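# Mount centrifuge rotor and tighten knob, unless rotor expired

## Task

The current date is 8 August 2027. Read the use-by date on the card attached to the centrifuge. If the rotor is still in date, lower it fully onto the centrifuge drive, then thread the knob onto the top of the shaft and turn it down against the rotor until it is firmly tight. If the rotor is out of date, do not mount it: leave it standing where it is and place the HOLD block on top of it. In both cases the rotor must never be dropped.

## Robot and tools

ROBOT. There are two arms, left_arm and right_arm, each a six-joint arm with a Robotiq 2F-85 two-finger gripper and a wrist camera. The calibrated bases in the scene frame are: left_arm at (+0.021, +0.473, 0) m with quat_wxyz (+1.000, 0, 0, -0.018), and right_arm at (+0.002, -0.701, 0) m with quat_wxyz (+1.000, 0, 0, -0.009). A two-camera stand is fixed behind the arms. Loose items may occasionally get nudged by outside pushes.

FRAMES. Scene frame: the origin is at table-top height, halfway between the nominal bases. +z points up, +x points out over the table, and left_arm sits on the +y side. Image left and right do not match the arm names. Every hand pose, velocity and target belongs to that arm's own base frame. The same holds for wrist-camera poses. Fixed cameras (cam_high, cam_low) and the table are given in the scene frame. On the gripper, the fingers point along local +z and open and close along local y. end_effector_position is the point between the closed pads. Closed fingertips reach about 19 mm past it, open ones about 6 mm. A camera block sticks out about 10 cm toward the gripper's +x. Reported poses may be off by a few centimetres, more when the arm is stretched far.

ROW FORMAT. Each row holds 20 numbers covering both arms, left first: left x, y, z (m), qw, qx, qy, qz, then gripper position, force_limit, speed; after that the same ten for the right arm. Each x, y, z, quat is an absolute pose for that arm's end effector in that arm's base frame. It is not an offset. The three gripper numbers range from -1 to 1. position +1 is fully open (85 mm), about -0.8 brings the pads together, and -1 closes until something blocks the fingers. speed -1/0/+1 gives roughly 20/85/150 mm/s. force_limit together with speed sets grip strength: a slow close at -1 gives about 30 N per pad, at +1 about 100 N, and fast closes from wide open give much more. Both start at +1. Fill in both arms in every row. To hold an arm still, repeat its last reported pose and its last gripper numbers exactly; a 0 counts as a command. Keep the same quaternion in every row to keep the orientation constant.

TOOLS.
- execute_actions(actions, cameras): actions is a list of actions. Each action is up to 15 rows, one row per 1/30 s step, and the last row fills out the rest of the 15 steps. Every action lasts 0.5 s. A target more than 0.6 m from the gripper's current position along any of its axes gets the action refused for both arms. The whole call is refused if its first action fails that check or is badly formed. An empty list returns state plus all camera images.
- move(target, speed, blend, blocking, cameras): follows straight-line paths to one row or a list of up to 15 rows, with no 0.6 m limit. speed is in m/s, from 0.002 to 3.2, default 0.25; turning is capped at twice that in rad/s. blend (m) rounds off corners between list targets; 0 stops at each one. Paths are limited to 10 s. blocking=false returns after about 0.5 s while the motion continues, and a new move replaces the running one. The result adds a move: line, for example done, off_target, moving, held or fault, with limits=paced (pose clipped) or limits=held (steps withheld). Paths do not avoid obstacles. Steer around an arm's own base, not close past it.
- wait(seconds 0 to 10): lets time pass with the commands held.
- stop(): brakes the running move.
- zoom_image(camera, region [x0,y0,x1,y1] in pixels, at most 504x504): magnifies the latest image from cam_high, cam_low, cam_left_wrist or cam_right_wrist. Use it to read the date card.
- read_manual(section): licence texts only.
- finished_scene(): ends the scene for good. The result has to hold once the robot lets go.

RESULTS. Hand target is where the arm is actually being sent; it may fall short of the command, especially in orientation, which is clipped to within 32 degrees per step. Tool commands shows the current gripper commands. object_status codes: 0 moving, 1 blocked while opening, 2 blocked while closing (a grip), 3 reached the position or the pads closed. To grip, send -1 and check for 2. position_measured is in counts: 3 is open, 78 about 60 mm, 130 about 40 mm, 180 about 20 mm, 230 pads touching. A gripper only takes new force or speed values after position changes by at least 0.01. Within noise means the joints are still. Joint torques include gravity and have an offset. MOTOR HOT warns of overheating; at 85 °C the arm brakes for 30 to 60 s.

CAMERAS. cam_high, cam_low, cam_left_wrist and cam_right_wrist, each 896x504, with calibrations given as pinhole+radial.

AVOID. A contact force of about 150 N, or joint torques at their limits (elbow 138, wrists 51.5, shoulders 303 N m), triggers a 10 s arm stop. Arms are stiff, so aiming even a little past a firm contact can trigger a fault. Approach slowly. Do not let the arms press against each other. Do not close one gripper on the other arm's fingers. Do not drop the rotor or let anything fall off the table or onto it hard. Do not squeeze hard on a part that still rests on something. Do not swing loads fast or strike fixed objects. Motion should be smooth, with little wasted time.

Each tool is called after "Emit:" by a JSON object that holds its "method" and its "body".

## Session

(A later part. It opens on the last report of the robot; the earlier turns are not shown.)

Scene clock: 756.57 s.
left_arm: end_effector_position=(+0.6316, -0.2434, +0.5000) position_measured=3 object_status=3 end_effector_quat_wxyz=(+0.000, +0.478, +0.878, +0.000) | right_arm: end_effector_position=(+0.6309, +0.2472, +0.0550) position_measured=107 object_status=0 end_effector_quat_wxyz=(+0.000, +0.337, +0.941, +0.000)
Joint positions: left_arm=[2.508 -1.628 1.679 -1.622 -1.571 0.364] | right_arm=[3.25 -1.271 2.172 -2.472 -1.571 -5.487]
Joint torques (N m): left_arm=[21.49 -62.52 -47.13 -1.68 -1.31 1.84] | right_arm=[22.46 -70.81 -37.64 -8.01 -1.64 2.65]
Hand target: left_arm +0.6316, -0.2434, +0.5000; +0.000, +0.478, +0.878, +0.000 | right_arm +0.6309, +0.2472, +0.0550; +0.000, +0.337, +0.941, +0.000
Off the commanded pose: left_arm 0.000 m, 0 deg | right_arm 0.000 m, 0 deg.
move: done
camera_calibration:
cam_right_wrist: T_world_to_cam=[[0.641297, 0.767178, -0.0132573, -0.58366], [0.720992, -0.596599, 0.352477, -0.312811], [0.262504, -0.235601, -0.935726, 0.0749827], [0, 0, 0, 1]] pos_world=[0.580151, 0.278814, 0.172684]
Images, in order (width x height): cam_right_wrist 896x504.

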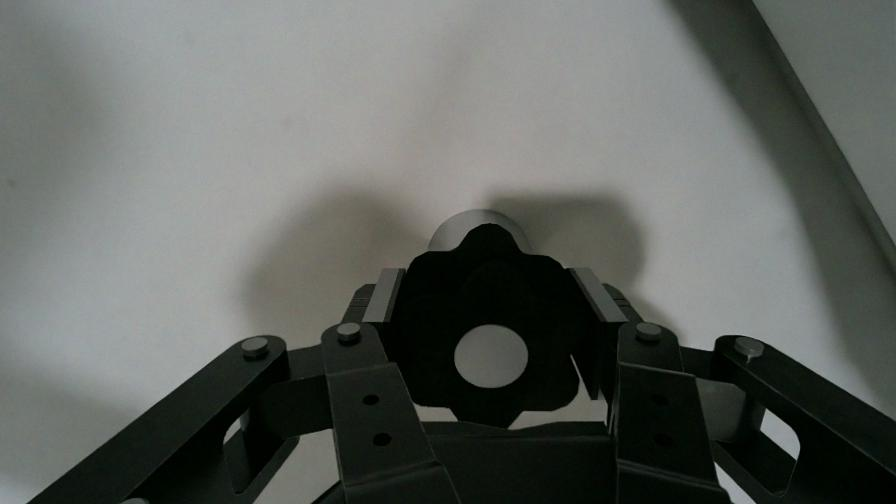

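Emit:
{"method": "move", "body": {"target": [[0.6316,-0.2434,0.5,0,0.4782,0.8782,0,1,0.3,0,0.6309,0.2472,0.43,0,0.3371,0.9415,0,-1,-0.6,-1],[0.6316,-0.2434,0.5,0,0.4782,0.8782,0,1,0.3,0,0.805,0.665,0.43,0,-0.165,0.9863,0,-1,-0.6,-1],[0.6316,-0.2434,0.5,0,0.4782,0.8782,0,1,0.3,0,0.805,0.665,0.378,0,-0.165,0.9863,0,-1,-0.6,-1]], "speed": [0.4,0.45,0.2], "blend": [0.04,0.02,0], "cameras": ["all"]}}

Emit:
{"method": "zoom_image", "body": {"camera": "cam_right_wrist", "region": [360, 80, 620, 290]}}

Emit:
{"method": "zoom_image", "body": {"camera": "cam_high", "region": [380, 120, 510, 260]}}

Scene clock: 796.57 s.
left_arm: end_effector_position=(+0.6316, -0.2434, +0.5000) position_measured=3 object_status=3 end_effector_quat_wxyz=(+0.000, +0.478, +0.878, +0.000) | right_arm: end_effector_position=(+0.8050, +0.6650, +0.3782) position_measured=107 object_status=2 end_effector_quat_wxyz=(+0.000, -0.165, +0.986, +0.000)
Joint positions: left_arm=[2.508 -1.628 1.679 -1.622 -1.571 0.364] | right_arm=[3.661 -0.981 1.066 -1.655 -1.571 -6.095]
Joint torques (N m): left_arm=[20.94 -62.49 -47.12 -1.55 -1.22 2.04] | right_arm=[22.09 -136.27 -68.13 -11.5 -2.65 -2.72]
Hand target: left_arm +0.6316, -0.2434, +0.5000; +0.000, +0.478, +0.878, +0.000 | right_arm +0.8050, +0.6650, +0.3780; +0.000, -0.165, +0.986, +0.000
Off the commanded pose: left_arm 0.000 m, 0 deg | right_arm 0.000 m, 0 deg.
move: done
camera_calibration:
cam_left_wrist: T_world_to_cam=[[0.842415, 0.538605, 0.0155552, -0.402043], [0.502771, -0.796094, 0.336832, -0.659252], [0.193803, -0.275932, -0.941436, 0.415546], [0, 0, 0, 1]] pos_world=[0.589605, -0.193622, 0.619521]
cam_right_wrist: T_world_to_cam=[[-0.317224, 0.948257, -0.01332, -0.360296], [0.885992, 0.301345, 0.352433, -1.03287], [0.338211, 0.0999989, -0.935742, 0.146049], [0, 0, 0, 1]] pos_world=[0.751428, 0.638299, 0.495884]

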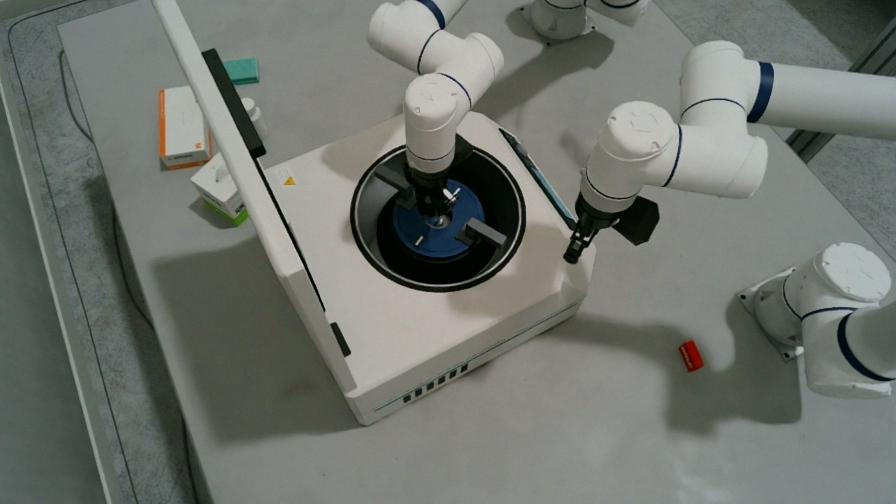

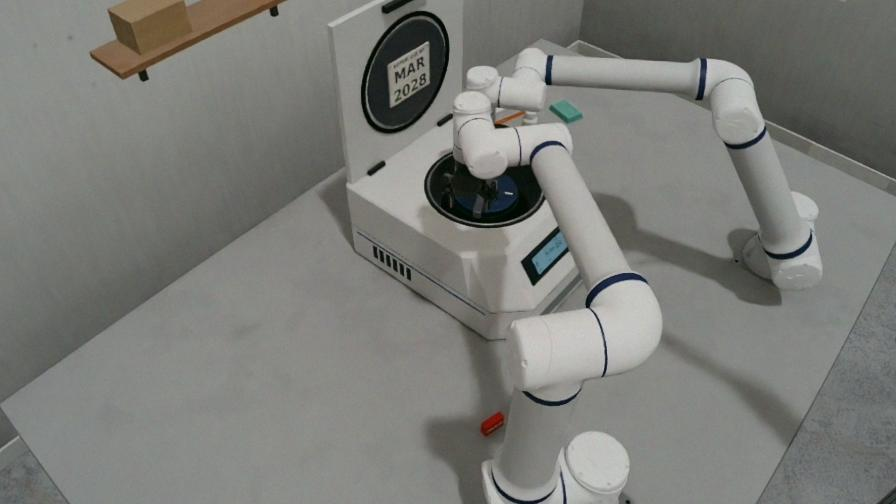

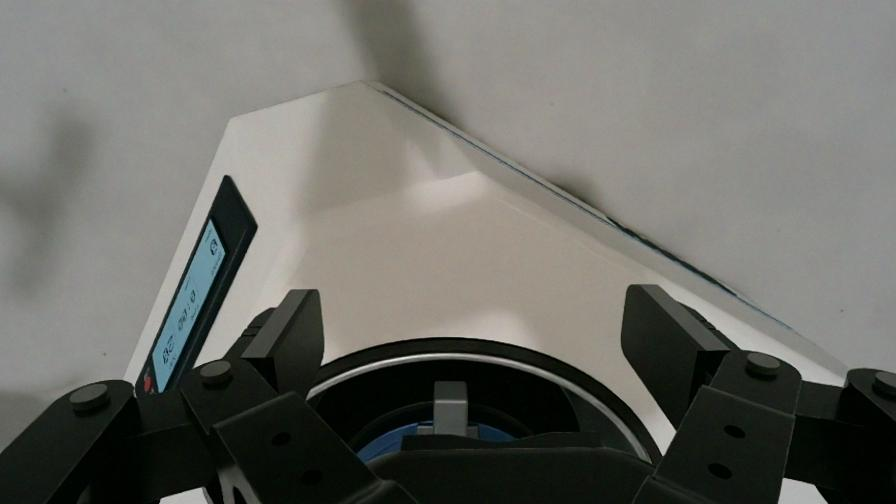

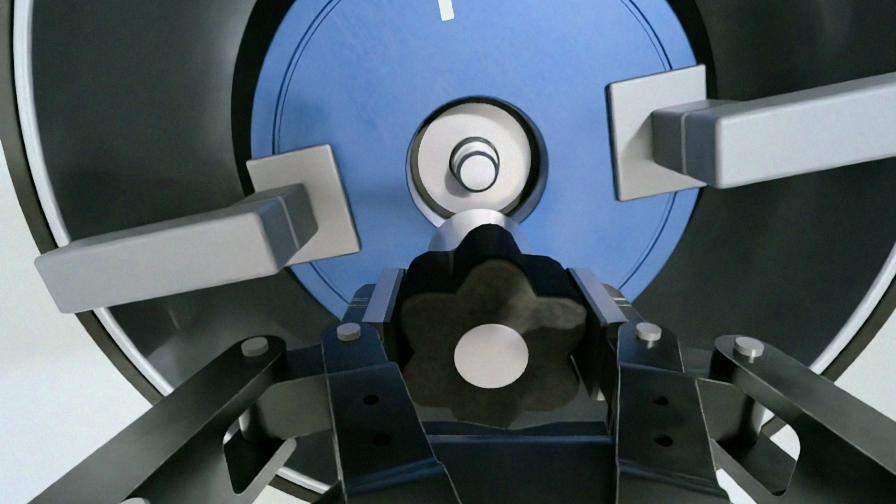

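Scaled by 1.938 from the camera's 896x504 image, which has a finer 1280x720 frame.

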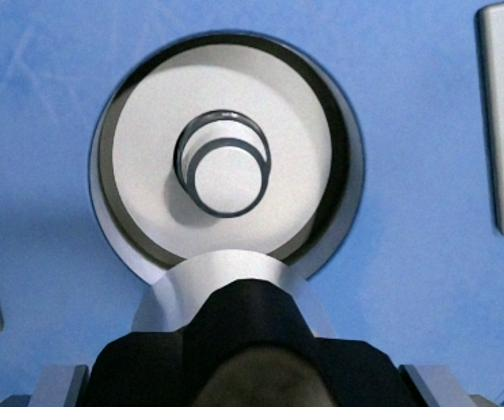

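Scaled by 3.600 from the camera's 896x504 image, which has a finer 1280x720 frame.

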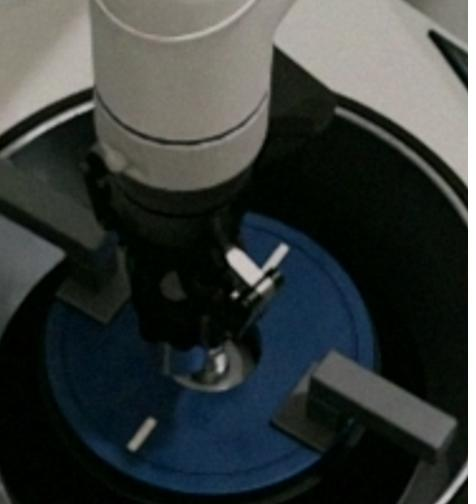

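Emit:
{"method": "move", "body": {"target": [[0.6316,-0.2434,0.5,0,0.4782,0.8782,0,1,0.3,0,0.7778,0.6567,0.378,0,-0.165,0.9863,0,-1,-0.6,-1],[0.6316,-0.2434,0.5,0,0.4782,0.8782,0,1,0.3,0,0.7778,0.6567,0.345,0,-0.165,0.9863,0,-1,-0.6,-1]], "speed": [0.1,0.03], "blend": [0.002,0], "cameras": ["cam_high","cam_right_wrist"]}}

Emit:
{"method": "zoom_image", "body": {"camera": "cam_right_wrist", "region": [360, 120, 620, 330]}}

Emit:
{"method": "zoom_image", "body": {"camera": "cam_high", "region": [400, 170, 490, 260]}}

Scene clock: 818.90 s.
left_arm: end_effector_position=(+0.6316, -0.2434, +0.5000) position_measured=3 object_status=3 end_effector_quat_wxyz=(+0.000, +0.478, +0.878, +0.000) | right_arm: end_effector_position=(+0.7778, +0.6567, +0.3452) position_measured=107 object_status=2 end_effector_quat_wxyz=(+0.000, -0.165, +0.986, +0.000)
Joint positions: left_arm=[2.508 -1.628 1.679 -1.622 -1.571 0.364] | right_arm=[3.668 -1.021 1.188 -1.737 -1.571 -6.089]
Joint torques (N m): left_arm=[21.96 -65.44 -47.21 -1.93 -0.96 2.1] | right_arm=[23.18 -133.51 -67.95 -10.94 2.21 2.86]
Hand target: left_arm +0.6316, -0.2434, +0.5000; +0.000, +0.478, +0.878, +0.000 | right_arm +0.7778, +0.6567, +0.3450; +0.000, -0.165, +0.986, +0.000
Off the commanded pose: left_arm 0.000 m, 0 deg | right_arm 0.000 m, 0 deg.
move: done
camera_calibration:
cam_right_wrist: T_world_to_cam=[[-0.317308, 0.948228, -0.0133524, -0.361401], [0.885962, 0.301435, 0.352432, -0.994642], [0.338211, 0.0999999, -0.935742, 0.125105], [0, 0, 0, 1]] pos_world=[0.724228, 0.63, 0.462784]
Images, in order (width x height): cam_high 896x504, cam_right_wrist 896x504.

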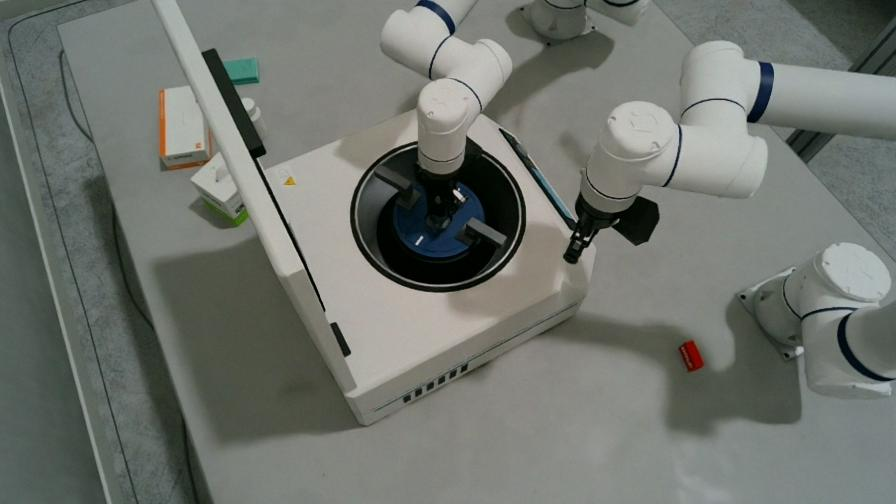

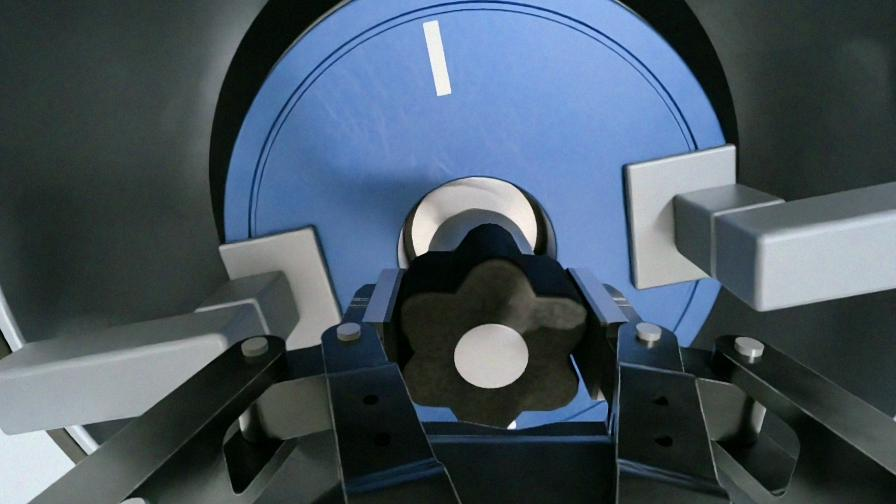

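Scaled by 1.938 from the camera's 896x504 image, which has a finer 1280x720 frame.

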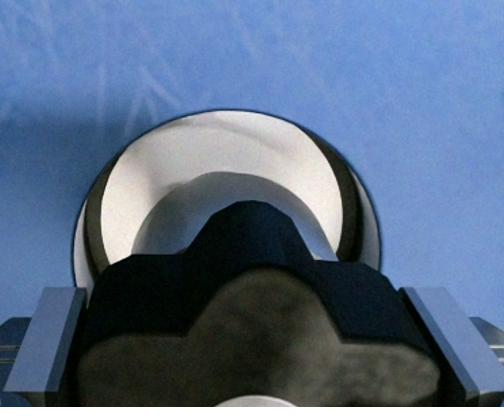

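Scaled by 5.600 from the camera's 896x504 image, which has a finer 1280x720 frame.

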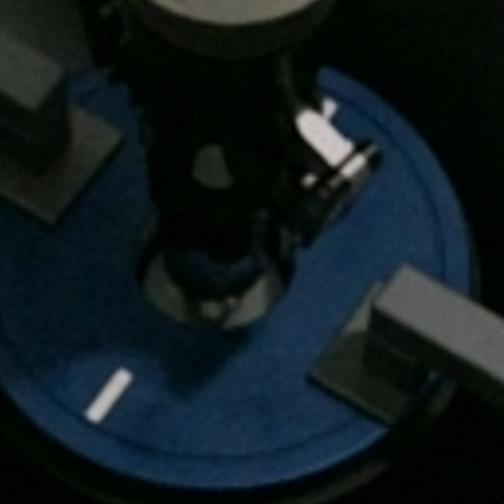

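Emit:
{"method": "move", "body": {"target": [[0.6316,-0.2434,0.5,0,0.4782,0.8782,0,1,0.3,0,0.7778,0.6567,0.338,0,-0.165,0.9863,0,-1,-0.6,-1]], "speed": 0.015, "cameras": ["cam_high","cam_low","cam_right_wrist"]}}

Emit:
{"method": "zoom_image", "body": {"camera": "cam_high", "region": [415, 200, 465, 240]}}

Emit:
{"method": "zoom_image", "body": {"camera": "cam_low", "region": [440, 150, 530, 230]}}

Scene clock: 828.77 s.
left_arm: end_effector_position=(+0.6316, -0.2434, +0.5000) position_measured=3 object_status=3 end_effector_quat_wxyz=(+0.000, +0.478, +0.878, +0.000) | right_arm: end_effector_position=(+0.7778, +0.6567, +0.3382) position_measured=107 object_status=2 end_effector_quat_wxyz=(+0.000, -0.165, +0.986, +0.000)
Joint positions: left_arm=[2.508 -1.628 1.679 -1.622 -1.571 0.364] | right_arm=[3.668 -1.019 1.197 -1.748 -1.571 -6.089]
Joint torques (N m): left_arm=[22.02 -63.32 -45.72 -1.56 -1.22 1.94] | right_arm=[19.06 -132.28 -68.71 -11.47 2.52 2.26]
Hand target: left_arm +0.6316, -0.2434, +0.5000; +0.000, +0.478, +0.878, +0.000 | right_arm +0.7778, +0.6567, +0.3380; +0.000, -0.165, +0.986, +0.000
Off the commanded pose: left_arm 0.000 m, 0 deg | right_arm 0.000 m, 0 deg.
move: done
camera_calibration:
cam_right_wrist: T_world_to_cam=[[-0.317308, 0.948228, -0.0133524, -0.361494], [0.885962, 0.301435, 0.352432, -0.992175], [0.338211, 0.0999999, -0.935742, 0.118555], [0, 0, 0, 1]] pos_world=[0.724228, 0.63, 0.455784]
Images, in order (width x height): cam_high 896x504, cam_low 896x504, cam_right_wrist 896x504.

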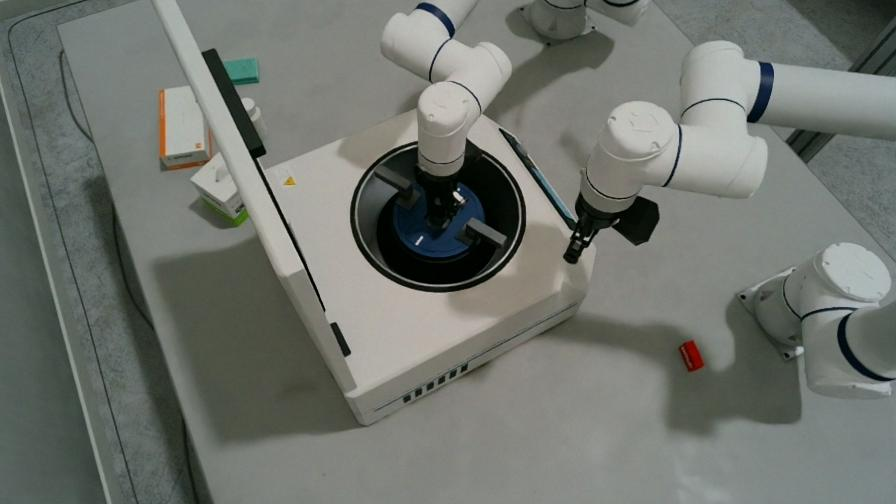

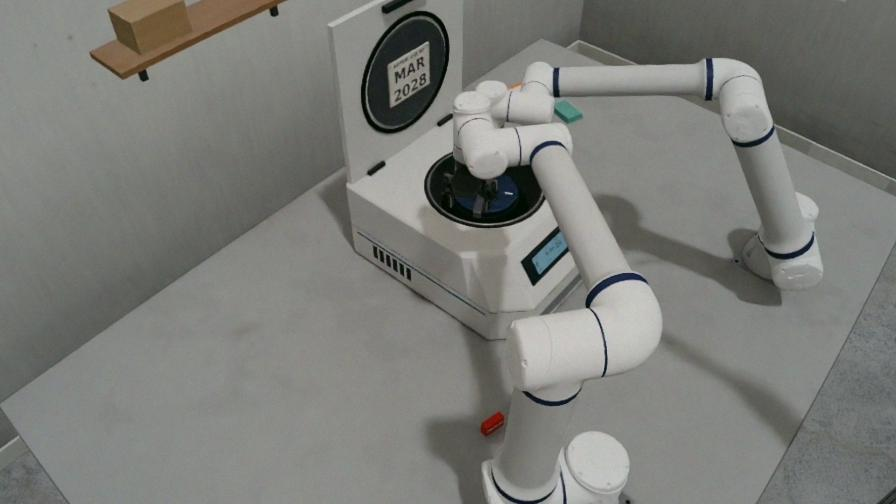

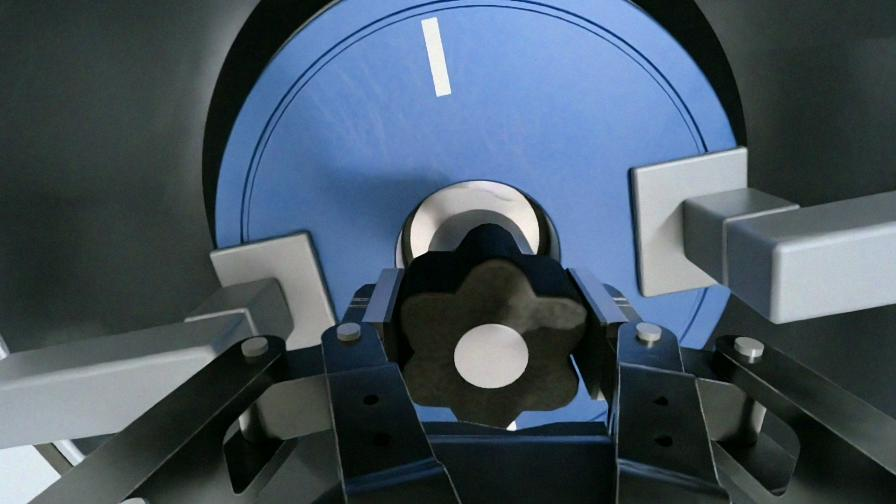

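Scaled by 10.080 from the camera's 896x504 image, which has a finer 1280x720 frame.

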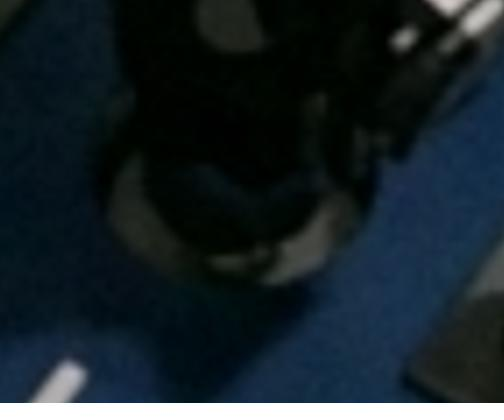

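Scaled by 5.600 from the camera's 896x504 image, which has a finer 1280x720 frame.

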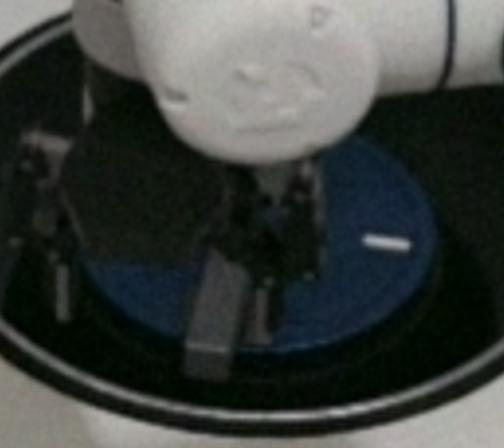

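Emit:
{"method": "move", "body": {"target": [[0.6316,-0.2434,0.5,0,0.4782,0.8782,0,1,0.3,0,0.7778,0.6567,0.331,0,-0.165,0.9863,0,-1,-0.6,-1]], "speed": 0.015, "cameras": ["cam_right_wrist"]}}

Scene clock: 834.37 s.
left_arm: end_effector_position=(+0.6316, -0.2434, +0.5000) position_measured=3 object_status=3 end_effector_quat_wxyz=(+0.000, +0.478, +0.878, +0.000) | right_arm: end_effector_position=(+0.7778, +0.6567, +0.3313) position_measured=107 object_status=2 end_effector_quat_wxyz=(+0.000, -0.165, +0.986, +0.000)
Joint positions: left_arm=[2.508 -1.628 1.679 -1.622 -1.571 0.364] | right_arm=[3.668 -1.017 1.206 -1.76 -1.571 -6.089]
Joint torques (N m): left_arm=[20.98 -63.56 -47.57 -2.02 -1.12 1.67] | right_arm=[16.1 -123.66 -61.92 -11.53 2.48 1.97]
Hand target: left_arm +0.6316, -0.2434, +0.5000; +0.000, +0.478, +0.878, +0.000 | right_arm +0.7778, +0.6567, +0.3310; +0.000, -0.165, +0.986, +0.000
Off the commanded pose: left_arm 0.000 m, 0 deg | right_arm 0.000 m, 0 deg.
move: done
camera_calibration:
cam_right_wrist: T_world_to_cam=[[-0.317272, 0.948242, -0.0132725, -0.361657], [0.885931, 0.301358, 0.352576, -0.989737], [0.338328, 0.100104, -0.935689, 0.111925], [0, 0, 0, 1]] pos_world=[0.724228, 0.629999, 0.448885]
Images, in order (width x height): cam_right_wrist 896x504.

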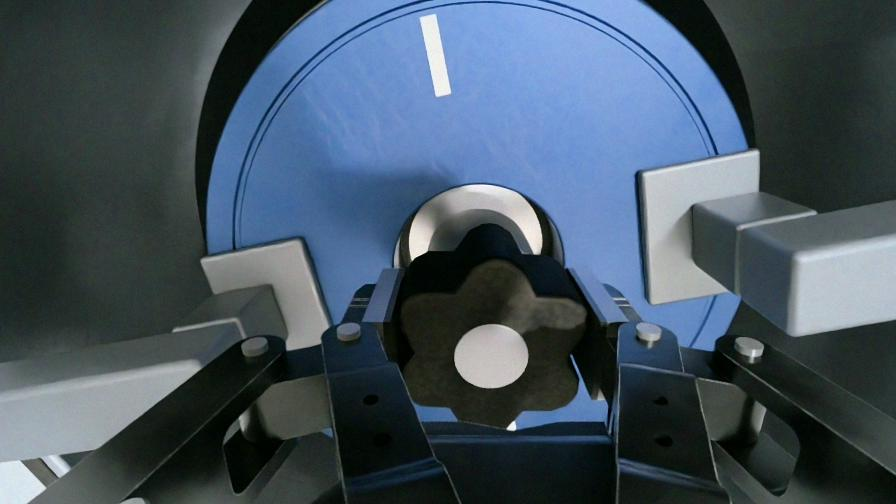

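Emit:
{"method": "move", "body": {"target": [[0.6316,-0.2434,0.5,0,0.4782,0.8782,0,1,0.3,0,0.7778,0.6567,0.3299,0,0.8241,0.5664,0,-1,-0.6,-1],[0.6316,-0.2434,0.5,0,0.4782,0.8782,0,1,0.3,0,0.7778,0.6567,0.3288,0,0.8616,-0.5075,0,-1,-0.6,-1]], "speed": 0.5, "blend": [0.001,0], "cameras": ["cam_right_wrist","cam_high"]}}

Emit:
{"method": "zoom_image", "body": {"camera": "cam_right_wrist", "region": [350, 150, 640, 440]}}

Scene clock: 852.63 s.
left_arm: end_effector_position=(+0.6316, -0.2434, +0.5000) position_measured=3 object_status=3 end_effector_quat_wxyz=(+0.000, +0.478, +0.878, +0.000) | right_arm: end_effector_position=(+0.7778, +0.6567, +0.3288) position_measured=108 object_status=2 end_effector_quat_wxyz=(+0.000, +0.862, -0.507, +0.000)
Joint positions: left_arm=[2.508 -1.628 1.679 -1.622 -1.571 0.364] | right_arm=[3.667 -1.016 1.209 -1.763 -1.571 -1.551]
Joint torques (N m): left_arm=[20.49 -63.26 -48.43 -1.96 -1.27 1.6] | right_arm=[19.33 -128.91 -60.96 11.23 -5.03 2.37]
Hand target: left_arm +0.6316, -0.2434, +0.5000; +0.000, +0.478, +0.878, +0.000 | right_arm +0.7778, +0.6567, +0.3288; +0.000, +0.862, -0.508, +0.000
Off the commanded pose: left_arm 0.000 m, 0 deg | right_arm 0.000 m, 0 deg.
move: done
camera_calibration:
cam_right_wrist: T_world_to_cam=[[-0.878556, -0.477453, -0.0133396, 1.01113], [-0.450981, 0.819997, 0.352449, -0.2896], [-0.15734, 0.315662, -0.935736, 0.353654], [0, 0, 0, 1]] pos_world=[0.813377, 0.608605, 0.446484]
Images, in order (width x height): cam_high 896x504, cam_right_wrist 896x504.

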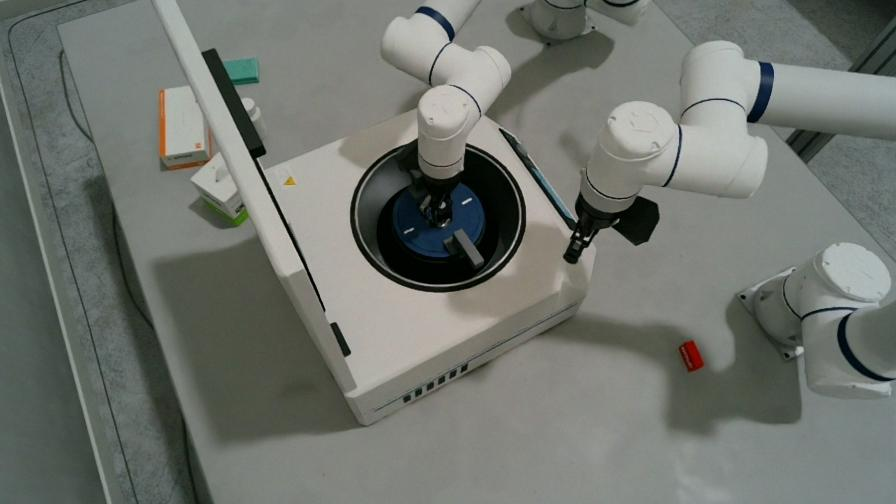

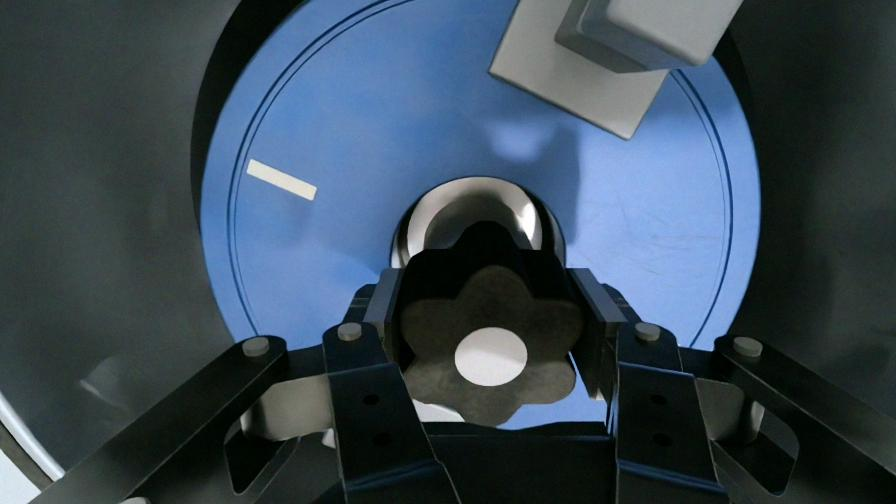

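Scaled by 1.738 from the camera's 896x504 image, which has a finer 1280x720 frame.

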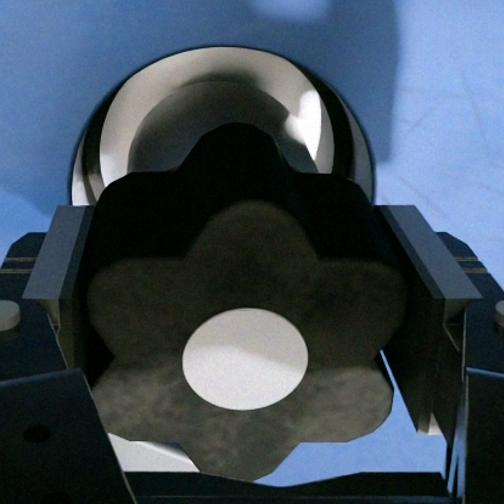

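Emit:
{"method": "zoom_image", "body": {"camera": "cam_high", "region": [385, 160, 505, 290]}}

Scaled by 3.877 from the camera's 896x504 image, which has a finer 1280x720 frame.

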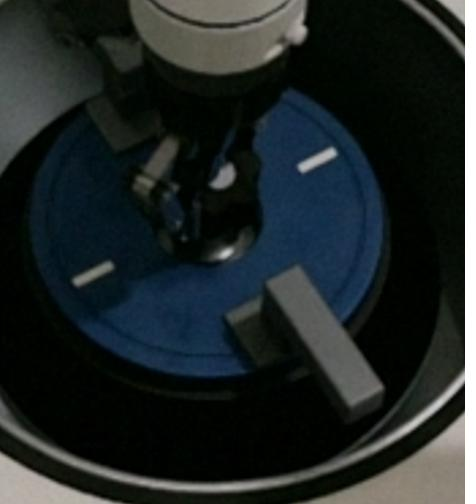

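Emit:
{"method": "move", "body": {"target": [[0.7705,-0.3207,0.4316,0.1606,0.6541,0.7247,-0.145,1,0.3,0,0.7778,0.6567,0.3288,0,0.8616,-0.5075,0,-1,-0.6,-1]], "speed": 0.3, "cameras": ["cam_left_wrist","cam_high"]}}

Scene clock: 889.43 s.
left_arm: end_effector_position=(+0.7704, -0.3207, +0.4316) position_measured=3 object_status=3 end_effector_quat_wxyz=(+0.161, +0.654, +0.725, -0.145) | right_arm: end_effector_position=(+0.7778, +0.6567, +0.3288) position_measured=108 object_status=2 end_effector_quat_wxyz=(+0.000, +0.862, -0.508, +0.000)
Joint positions: left_arm=[2.651 -1.409 1.668 -2.085 -1.929 0.931] | right_arm=[3.668 -1.016 1.209 -1.763 -1.571 -1.551]
Joint torques (N m): left_arm=[18.34 -44.95 -74.55 -13.19 -3 1.62] | right_arm=[20.78 -148.17 -58.77 11.07 -3.16 2.88]
Hand target: left_arm +0.7705, -0.3207, +0.4316; +0.161, +0.654, +0.725, -0.145 | right_arm +0.7778, +0.6567, +0.3288; +0.000, +0.862, -0.508, +0.000
Off the commanded pose: left_arm 0.000 m, 0 deg | right_arm 0.000 m, 0 deg.
move: done
camera_calibration:
cam_left_wrist: T_world_to_cam=[[0.994376, 0.104682, 0.0160773, -0.73273], [0.0632089, -0.708387, 0.702989, -0.558748], [0.0849795, -0.698019, -0.711019, 0.152001], [0, 0, 0, 1]] pos_world=[0.75101, -0.213006, 0.512649]
Images, in order (width x height): cam_high 896x504, cam_left_wrist 896x504.

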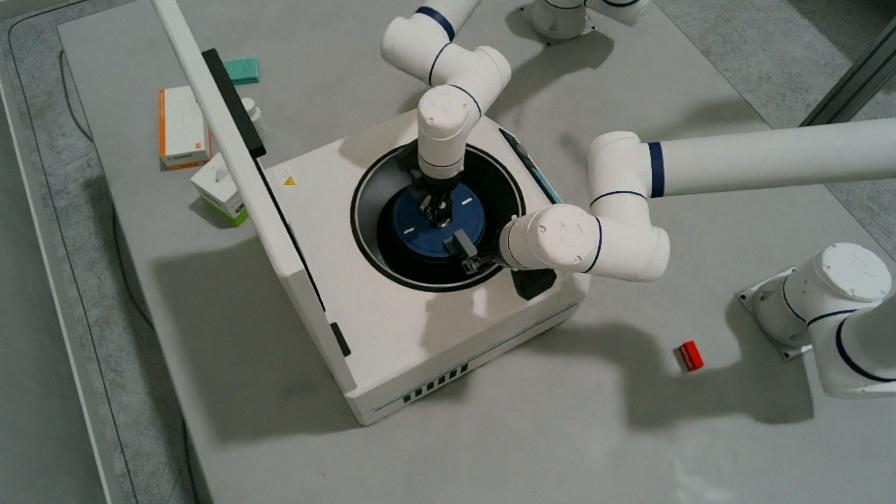

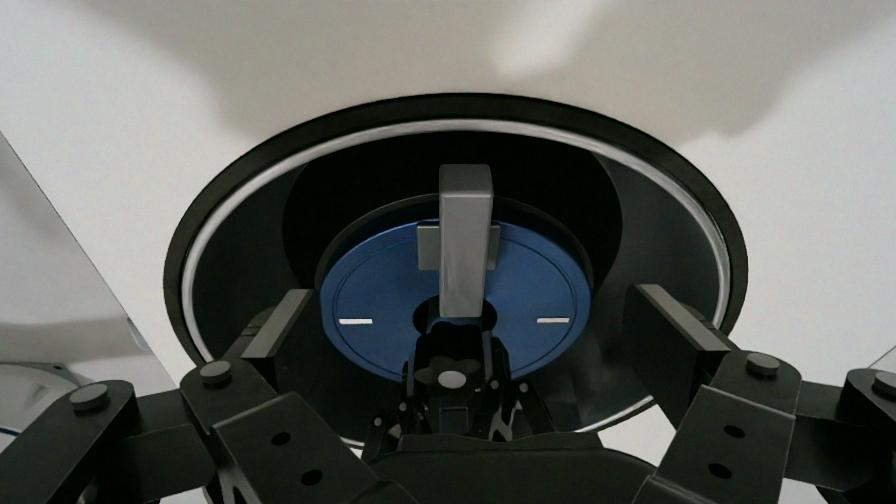

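Emit:
{"method": "move", "body": {"target": [[0.7748,-0.3627,0.341,0.1606,0.6541,0.7247,-0.145,1,0.3,0,0.7778,0.6567,0.3288,0,0.8616,-0.5075,0,-1,-0.6,-1],[0.7748,-0.3627,0.341,0.1606,0.6541,0.7247,-0.145,-1,-0.4,-1,0.7778,0.6567,0.3288,0,0.8616,-0.5075,0,-1,-0.6,-1]], "speed": 0.15, "cameras": ["cam_left_wrist","cam_high"]}}

Scene clock: 904.97 s.
left_arm: end_effector_position=(+0.7748, -0.3627, +0.3410) position_measured=171 object_status=2 end_effector_quat_wxyz=(+0.161, +0.654, +0.725, -0.145) | right_arm: end_effector_position=(+0.7778, +0.6567, +0.3288) position_measured=108 object_status=2 end_effector_quat_wxyz=(+0.000, +0.862, -0.508, +0.000)
Joint positions: left_arm=[2.606 -1.333 1.746 -2.255 -1.917 0.886] | right_arm=[3.668 -1.016 1.209 -1.763 -1.571 -1.551]
Joint torques (N m): left_arm=[-8.46 -47.85 -41.81 -8.16 -1.46 -1.87] | right_arm=[14.19 -167.13 -58.81 8.49 -1.36 2.78]
Hand target: left_arm +0.7748, -0.3627, +0.3410; +0.161, +0.654, +0.725, -0.145 | right_arm +0.7778, +0.6567, +0.3288; +0.000, +0.862, -0.508, +0.000
Off the commanded pose: left_arm 0.000 m, 0 deg | right_arm 0.000 m, 0 deg.
move: done
camera_calibration:
cam_left_wrist: T_world_to_cam=[[0.994397, 0.104474, 0.0161309, -0.731344], [0.0630121, -0.708312, 0.703081, -0.524958], [0.0848796, -0.698125, -0.710926, 0.0579007], [0, 0, 0, 1]] pos_world=[0.75541, -0.255006, 0.422049]
Images, in order (width x height): cam_high 896x504, cam_left_wrist 896x504.

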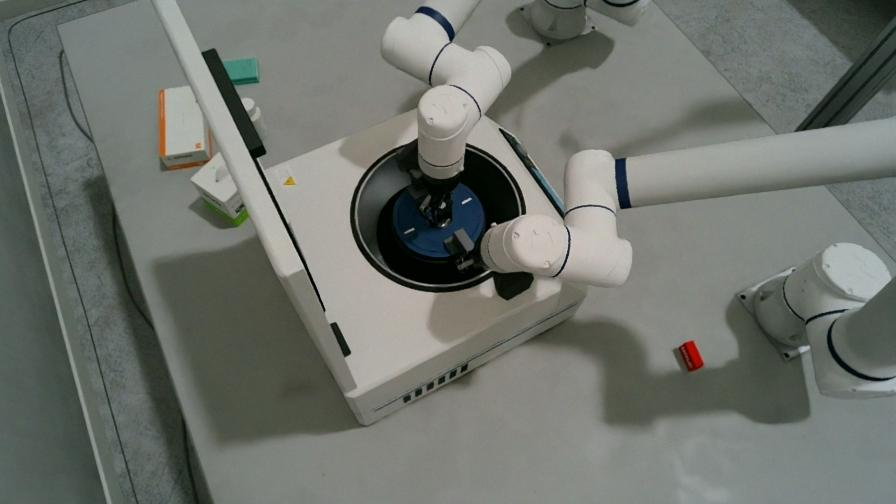

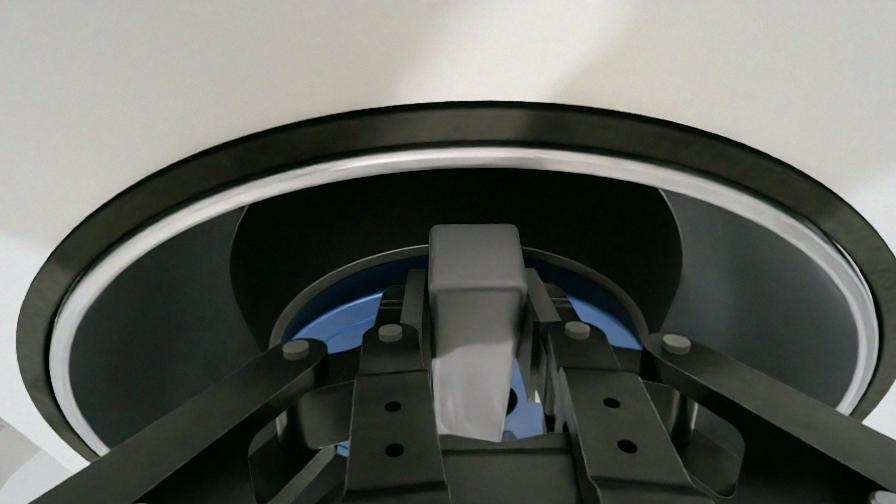

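Emit:
{"method": "move", "body": {"target": [[0.7748,-0.3627,0.341,0.1606,0.6541,0.7247,-0.145,-1,-0.4,-1,0.7778,0.6567,0.3277,0,-0.0958,-0.9954,0,-1,-0.6,-1],[0.7748,-0.3627,0.341,0.1606,0.6541,0.7247,-0.145,-1,-0.4,-1,0.7778,0.6567,0.3266,0,-0.9426,-0.3338,0,-1,-0.6,-1]], "speed": 0.5, "blend": [0.001,0], "cameras": ["cam_right_wrist","cam_high"]}}

Emit:
{"method": "zoom_image", "body": {"camera": "cam_right_wrist", "region": [350, 150, 640, 440]}}

Emit:
{"method": "zoom_image", "body": {"camera": "cam_high", "region": [385, 160, 505, 290]}}

Scene clock: 916.60 s.
left_arm: end_effector_position=(+0.7748, -0.3627, +0.3410) position_measured=171 object_status=2 end_effector_quat_wxyz=(+0.161, +0.654, +0.725, -0.145) | right_arm: end_effector_position=(+0.7778, +0.6567, +0.3266) position_measured=109 object_status=2 end_effector_quat_wxyz=(+0.000, +0.943, +0.334, +0.000)
Joint positions: left_arm=[2.606 -1.333 1.746 -2.255 -1.917 0.886] | right_arm=[3.667 -1.015 1.211 -1.767 -1.571 2.987]
Joint torques (N m): left_arm=[-2.15 -51.77 -44.95 -8.21 -1.84 1.36] | right_arm=[29.41 -74.12 -23.55 17.2 -2.47 3.04]
Hand target: left_arm +0.7748, -0.3627, +0.3410; +0.161, +0.654, +0.725, -0.145 | right_arm +0.7778, +0.6567, +0.3266; +0.000, +0.943, +0.334, +0.000
Off the commanded pose: left_arm 0.000 m, 0 deg | right_arm 0.000 m, 0 deg.
move: done
camera_calibration:
cam_right_wrist: T_world_to_cam=[[0.622759, -0.7823, -0.0133467, 0.0435348], [-0.72922, -0.586518, 0.352468, 0.851241], [-0.283564, -0.20977, -0.935729, 0.794716], [0, 0, 0, 1]] pos_world=[0.818984, 0.700034, 0.444184]
Images, in order (width x height): cam_high 896x504, cam_right_wrist 896x504.

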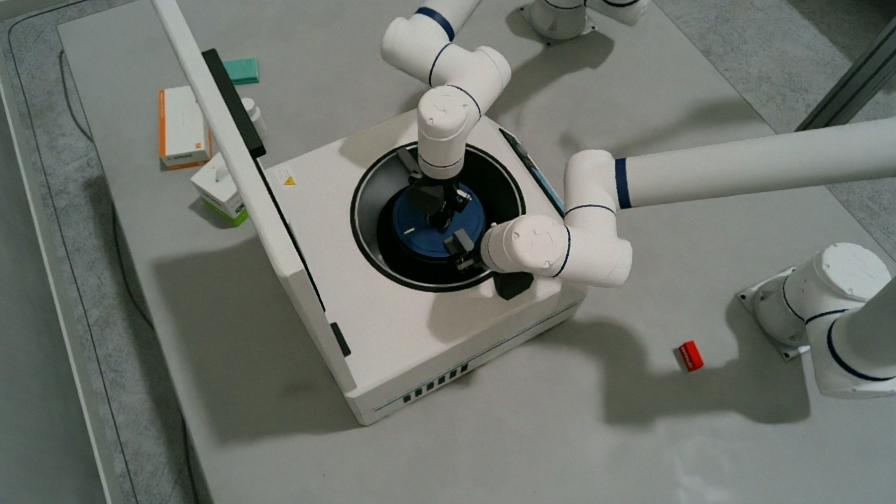

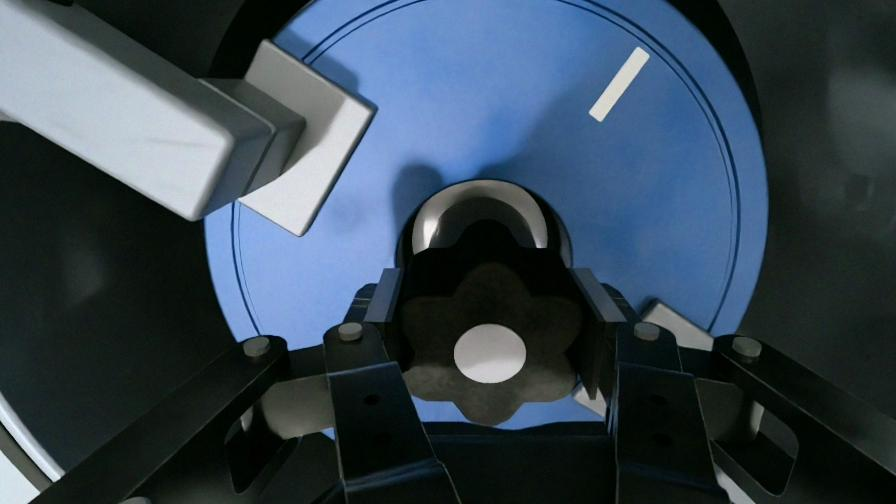

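Scaled by 1.738 from the camera's 896x504 image, which has a finer 1280x720 frame.

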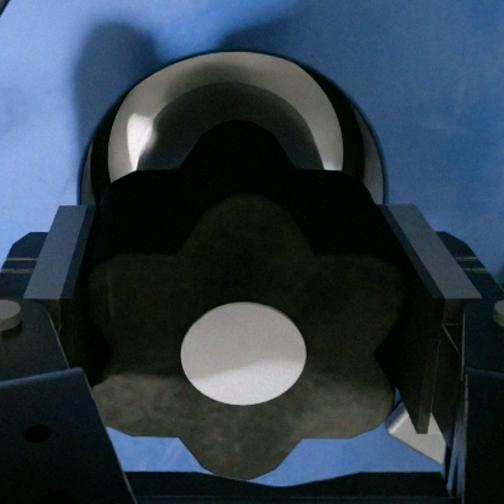

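Scaled by 3.877 from the camera's 896x504 image, which has a finer 1280x720 frame.

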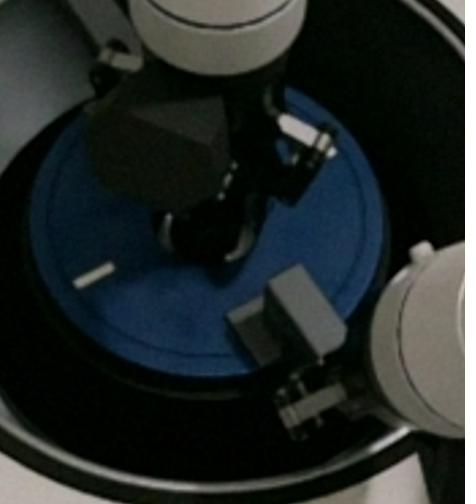

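Emit:
{"method": "move", "body": {"target": [[0.7748,-0.3627,0.341,0.1606,0.6541,0.7247,-0.145,-1,-0.4,-1,0.7778,0.6567,0.3266,0,-0.7009,0.7133,0,-1,-0.6,-1]], "speed": 0.5, "cameras": ["cam_right_wrist"]}}

Emit:
{"method": "zoom_image", "body": {"camera": "cam_right_wrist", "region": [350, 150, 640, 440]}}

Scene clock: 940.83 s.
left_arm: end_effector_position=(+0.7748, -0.3627, +0.3410) position_measured=171 object_status=2 end_effector_quat_wxyz=(+0.161, +0.654, +0.725, -0.145) | right_arm: end_effector_position=(+0.7778, +0.6567, +0.3266) position_measured=109 object_status=2 end_effector_quat_wxyz=(+0.000, +0.701, -0.713, +0.000)
Joint positions: left_arm=[2.606 -1.333 1.746 -2.255 -1.917 0.886] | right_arm=[3.667 -1.015 1.211 -1.767 -1.571 5.256]
Joint torques (N m): left_arm=[3.5 -59.28 -44.26 -10.16 -2.48 0.63] | right_arm=[71.09 -112.65 -52.08 10.45 6.14 3.25]
Hand target: left_arm +0.7748, -0.3627, +0.3410; +0.161, +0.654, +0.725, -0.145 | right_arm +0.7778, +0.6567, +0.3266; +0.000, +0.701, -0.713, +0.000
Off the commanded pose: left_arm 0.000 m, 0 deg | right_arm 0.000 m, 0 deg.
move: done
camera_calibration:
cam_right_wrist: T_world_to_cam=[[-0.999575, 0.02592, -0.0133181, 0.774734], [0.0195661, 0.935631, 0.352437, -0.730678], [0.021596, 0.352027, -0.935741, 0.188458], [0, 0, 0, 1]] pos_world=[0.784631, 0.597222, 0.444184]
Images, in order (width x height): cam_right_wrist 896x504.

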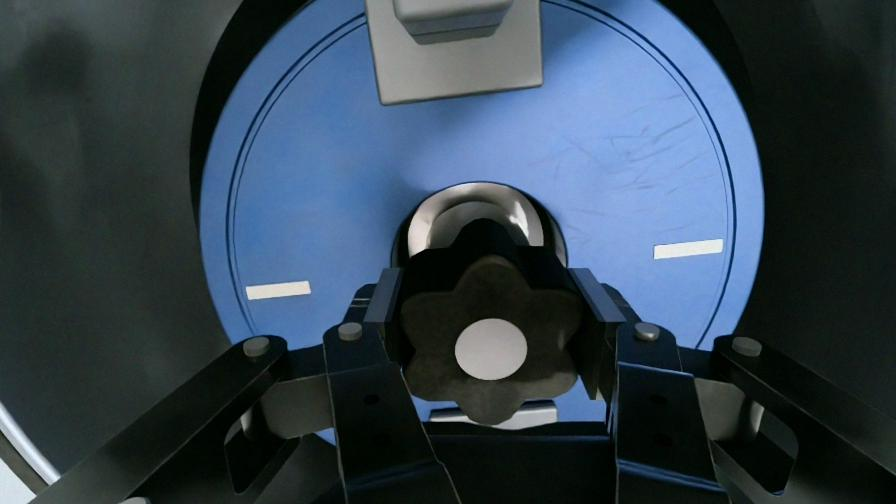

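Scaled by 1.738 from the camera's 896x504 image, which has a finer 1280x720 frame.

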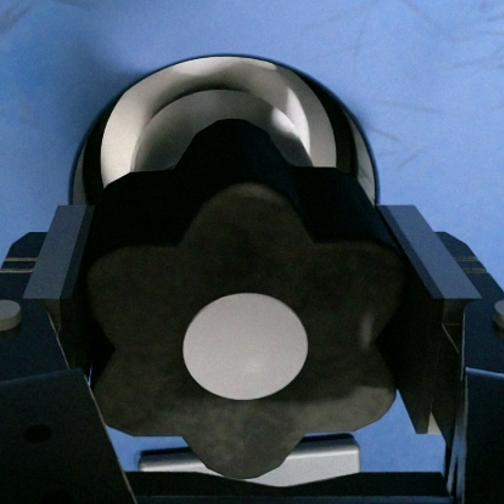

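Emit:
{"method": "move", "body": {"target": [[0.7748,-0.3627,0.341,0.1606,0.6541,0.7247,-0.145,-1,-0.4,-1,0.7778,0.6567,0.3266,0,-0.7009,0.7133,0,0.5,-0.6,-1]], "speed": 0.5, "cameras": ["cam_right_wrist","cam_high"]}}

Emit:
{"method": "zoom_image", "body": {"camera": "cam_right_wrist", "region": [340, 150, 640, 440]}}

Scene clock: 953.13 s.
left_arm: end_effector_position=(+0.7748, -0.3627, +0.3410) position_measured=171 object_status=2 end_effector_quat_wxyz=(+0.161, +0.654, +0.725, -0.145) | right_arm: end_effector_position=(+0.7778, +0.6567, +0.3265) position_measured=66 object_status=0 end_effector_quat_wxyz=(+0.000, +0.701, -0.713, +0.000)
Joint positions: left_arm=[2.606 -1.333 1.746 -2.255 -1.917 0.886] | right_arm=[3.668 -1.015 1.211 -1.767 -1.571 5.256]
Joint torques (N m): left_arm=[3.1 -59.64 -46.12 -10.26 -2.38 1.05] | right_arm=[-20.42 -158.41 -82.94 -10.82 -2.47 -0.17]
Hand target: left_arm +0.7748, -0.3627, +0.3410; +0.161, +0.654, +0.725, -0.145 | right_arm +0.7778, +0.6567, +0.3266; +0.000, +0.701, -0.713, +0.000
Off the commanded pose: left_arm 0.000 m, 0 deg | right_arm 0.000 m, 0 deg.
move: done
camera_calibration:
cam_right_wrist: T_world_to_cam=[[-0.999571, 0.0261078, -0.0132497, 0.774486], [0.0197659, 0.935626, 0.35244, -0.730925], [0.0215982, 0.352027, -0.935741, 0.188423], [0, 0, 0, 1]] pos_world=[0.784532, 0.597322, 0.444184]
Images, in order (width x height): cam_high 896x504, cam_right_wrist 896x504.

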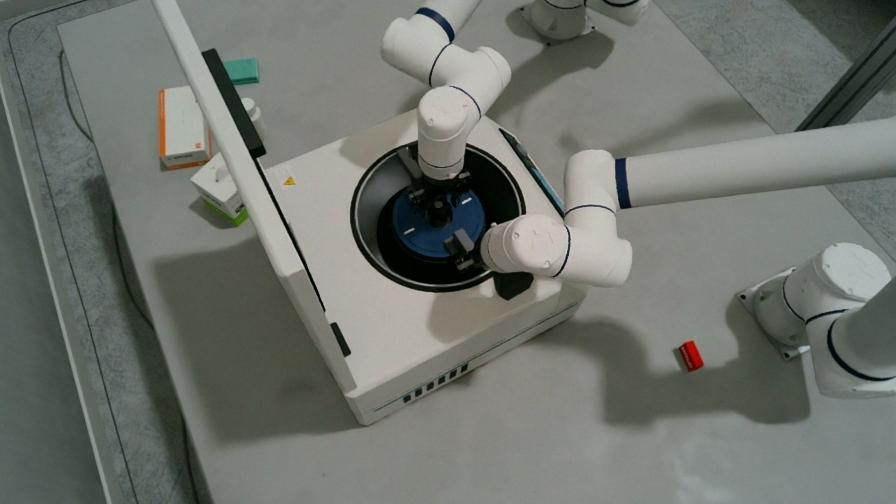

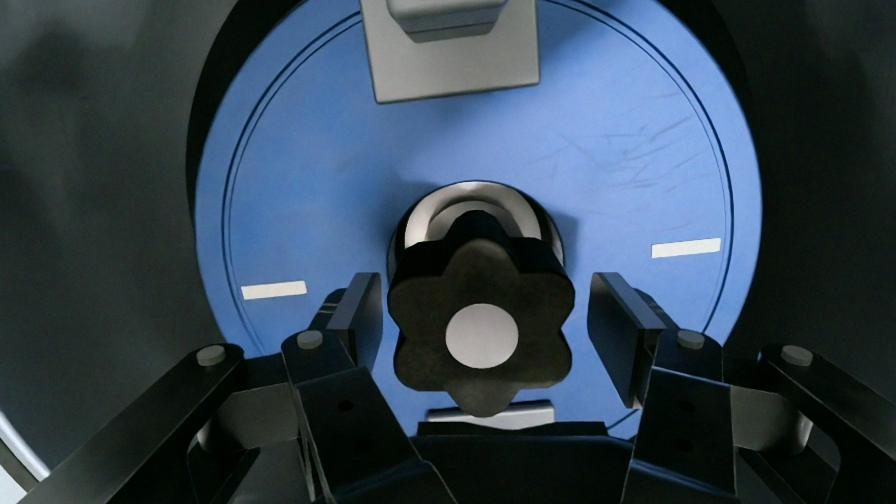

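Scaled by 1.680 from the camera's 896x504 image, which has a finer 1280x720 frame.

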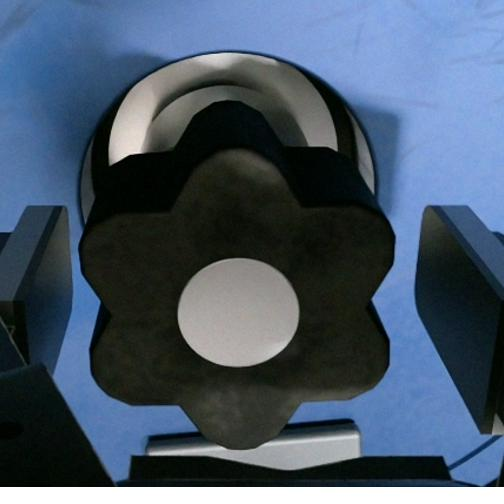

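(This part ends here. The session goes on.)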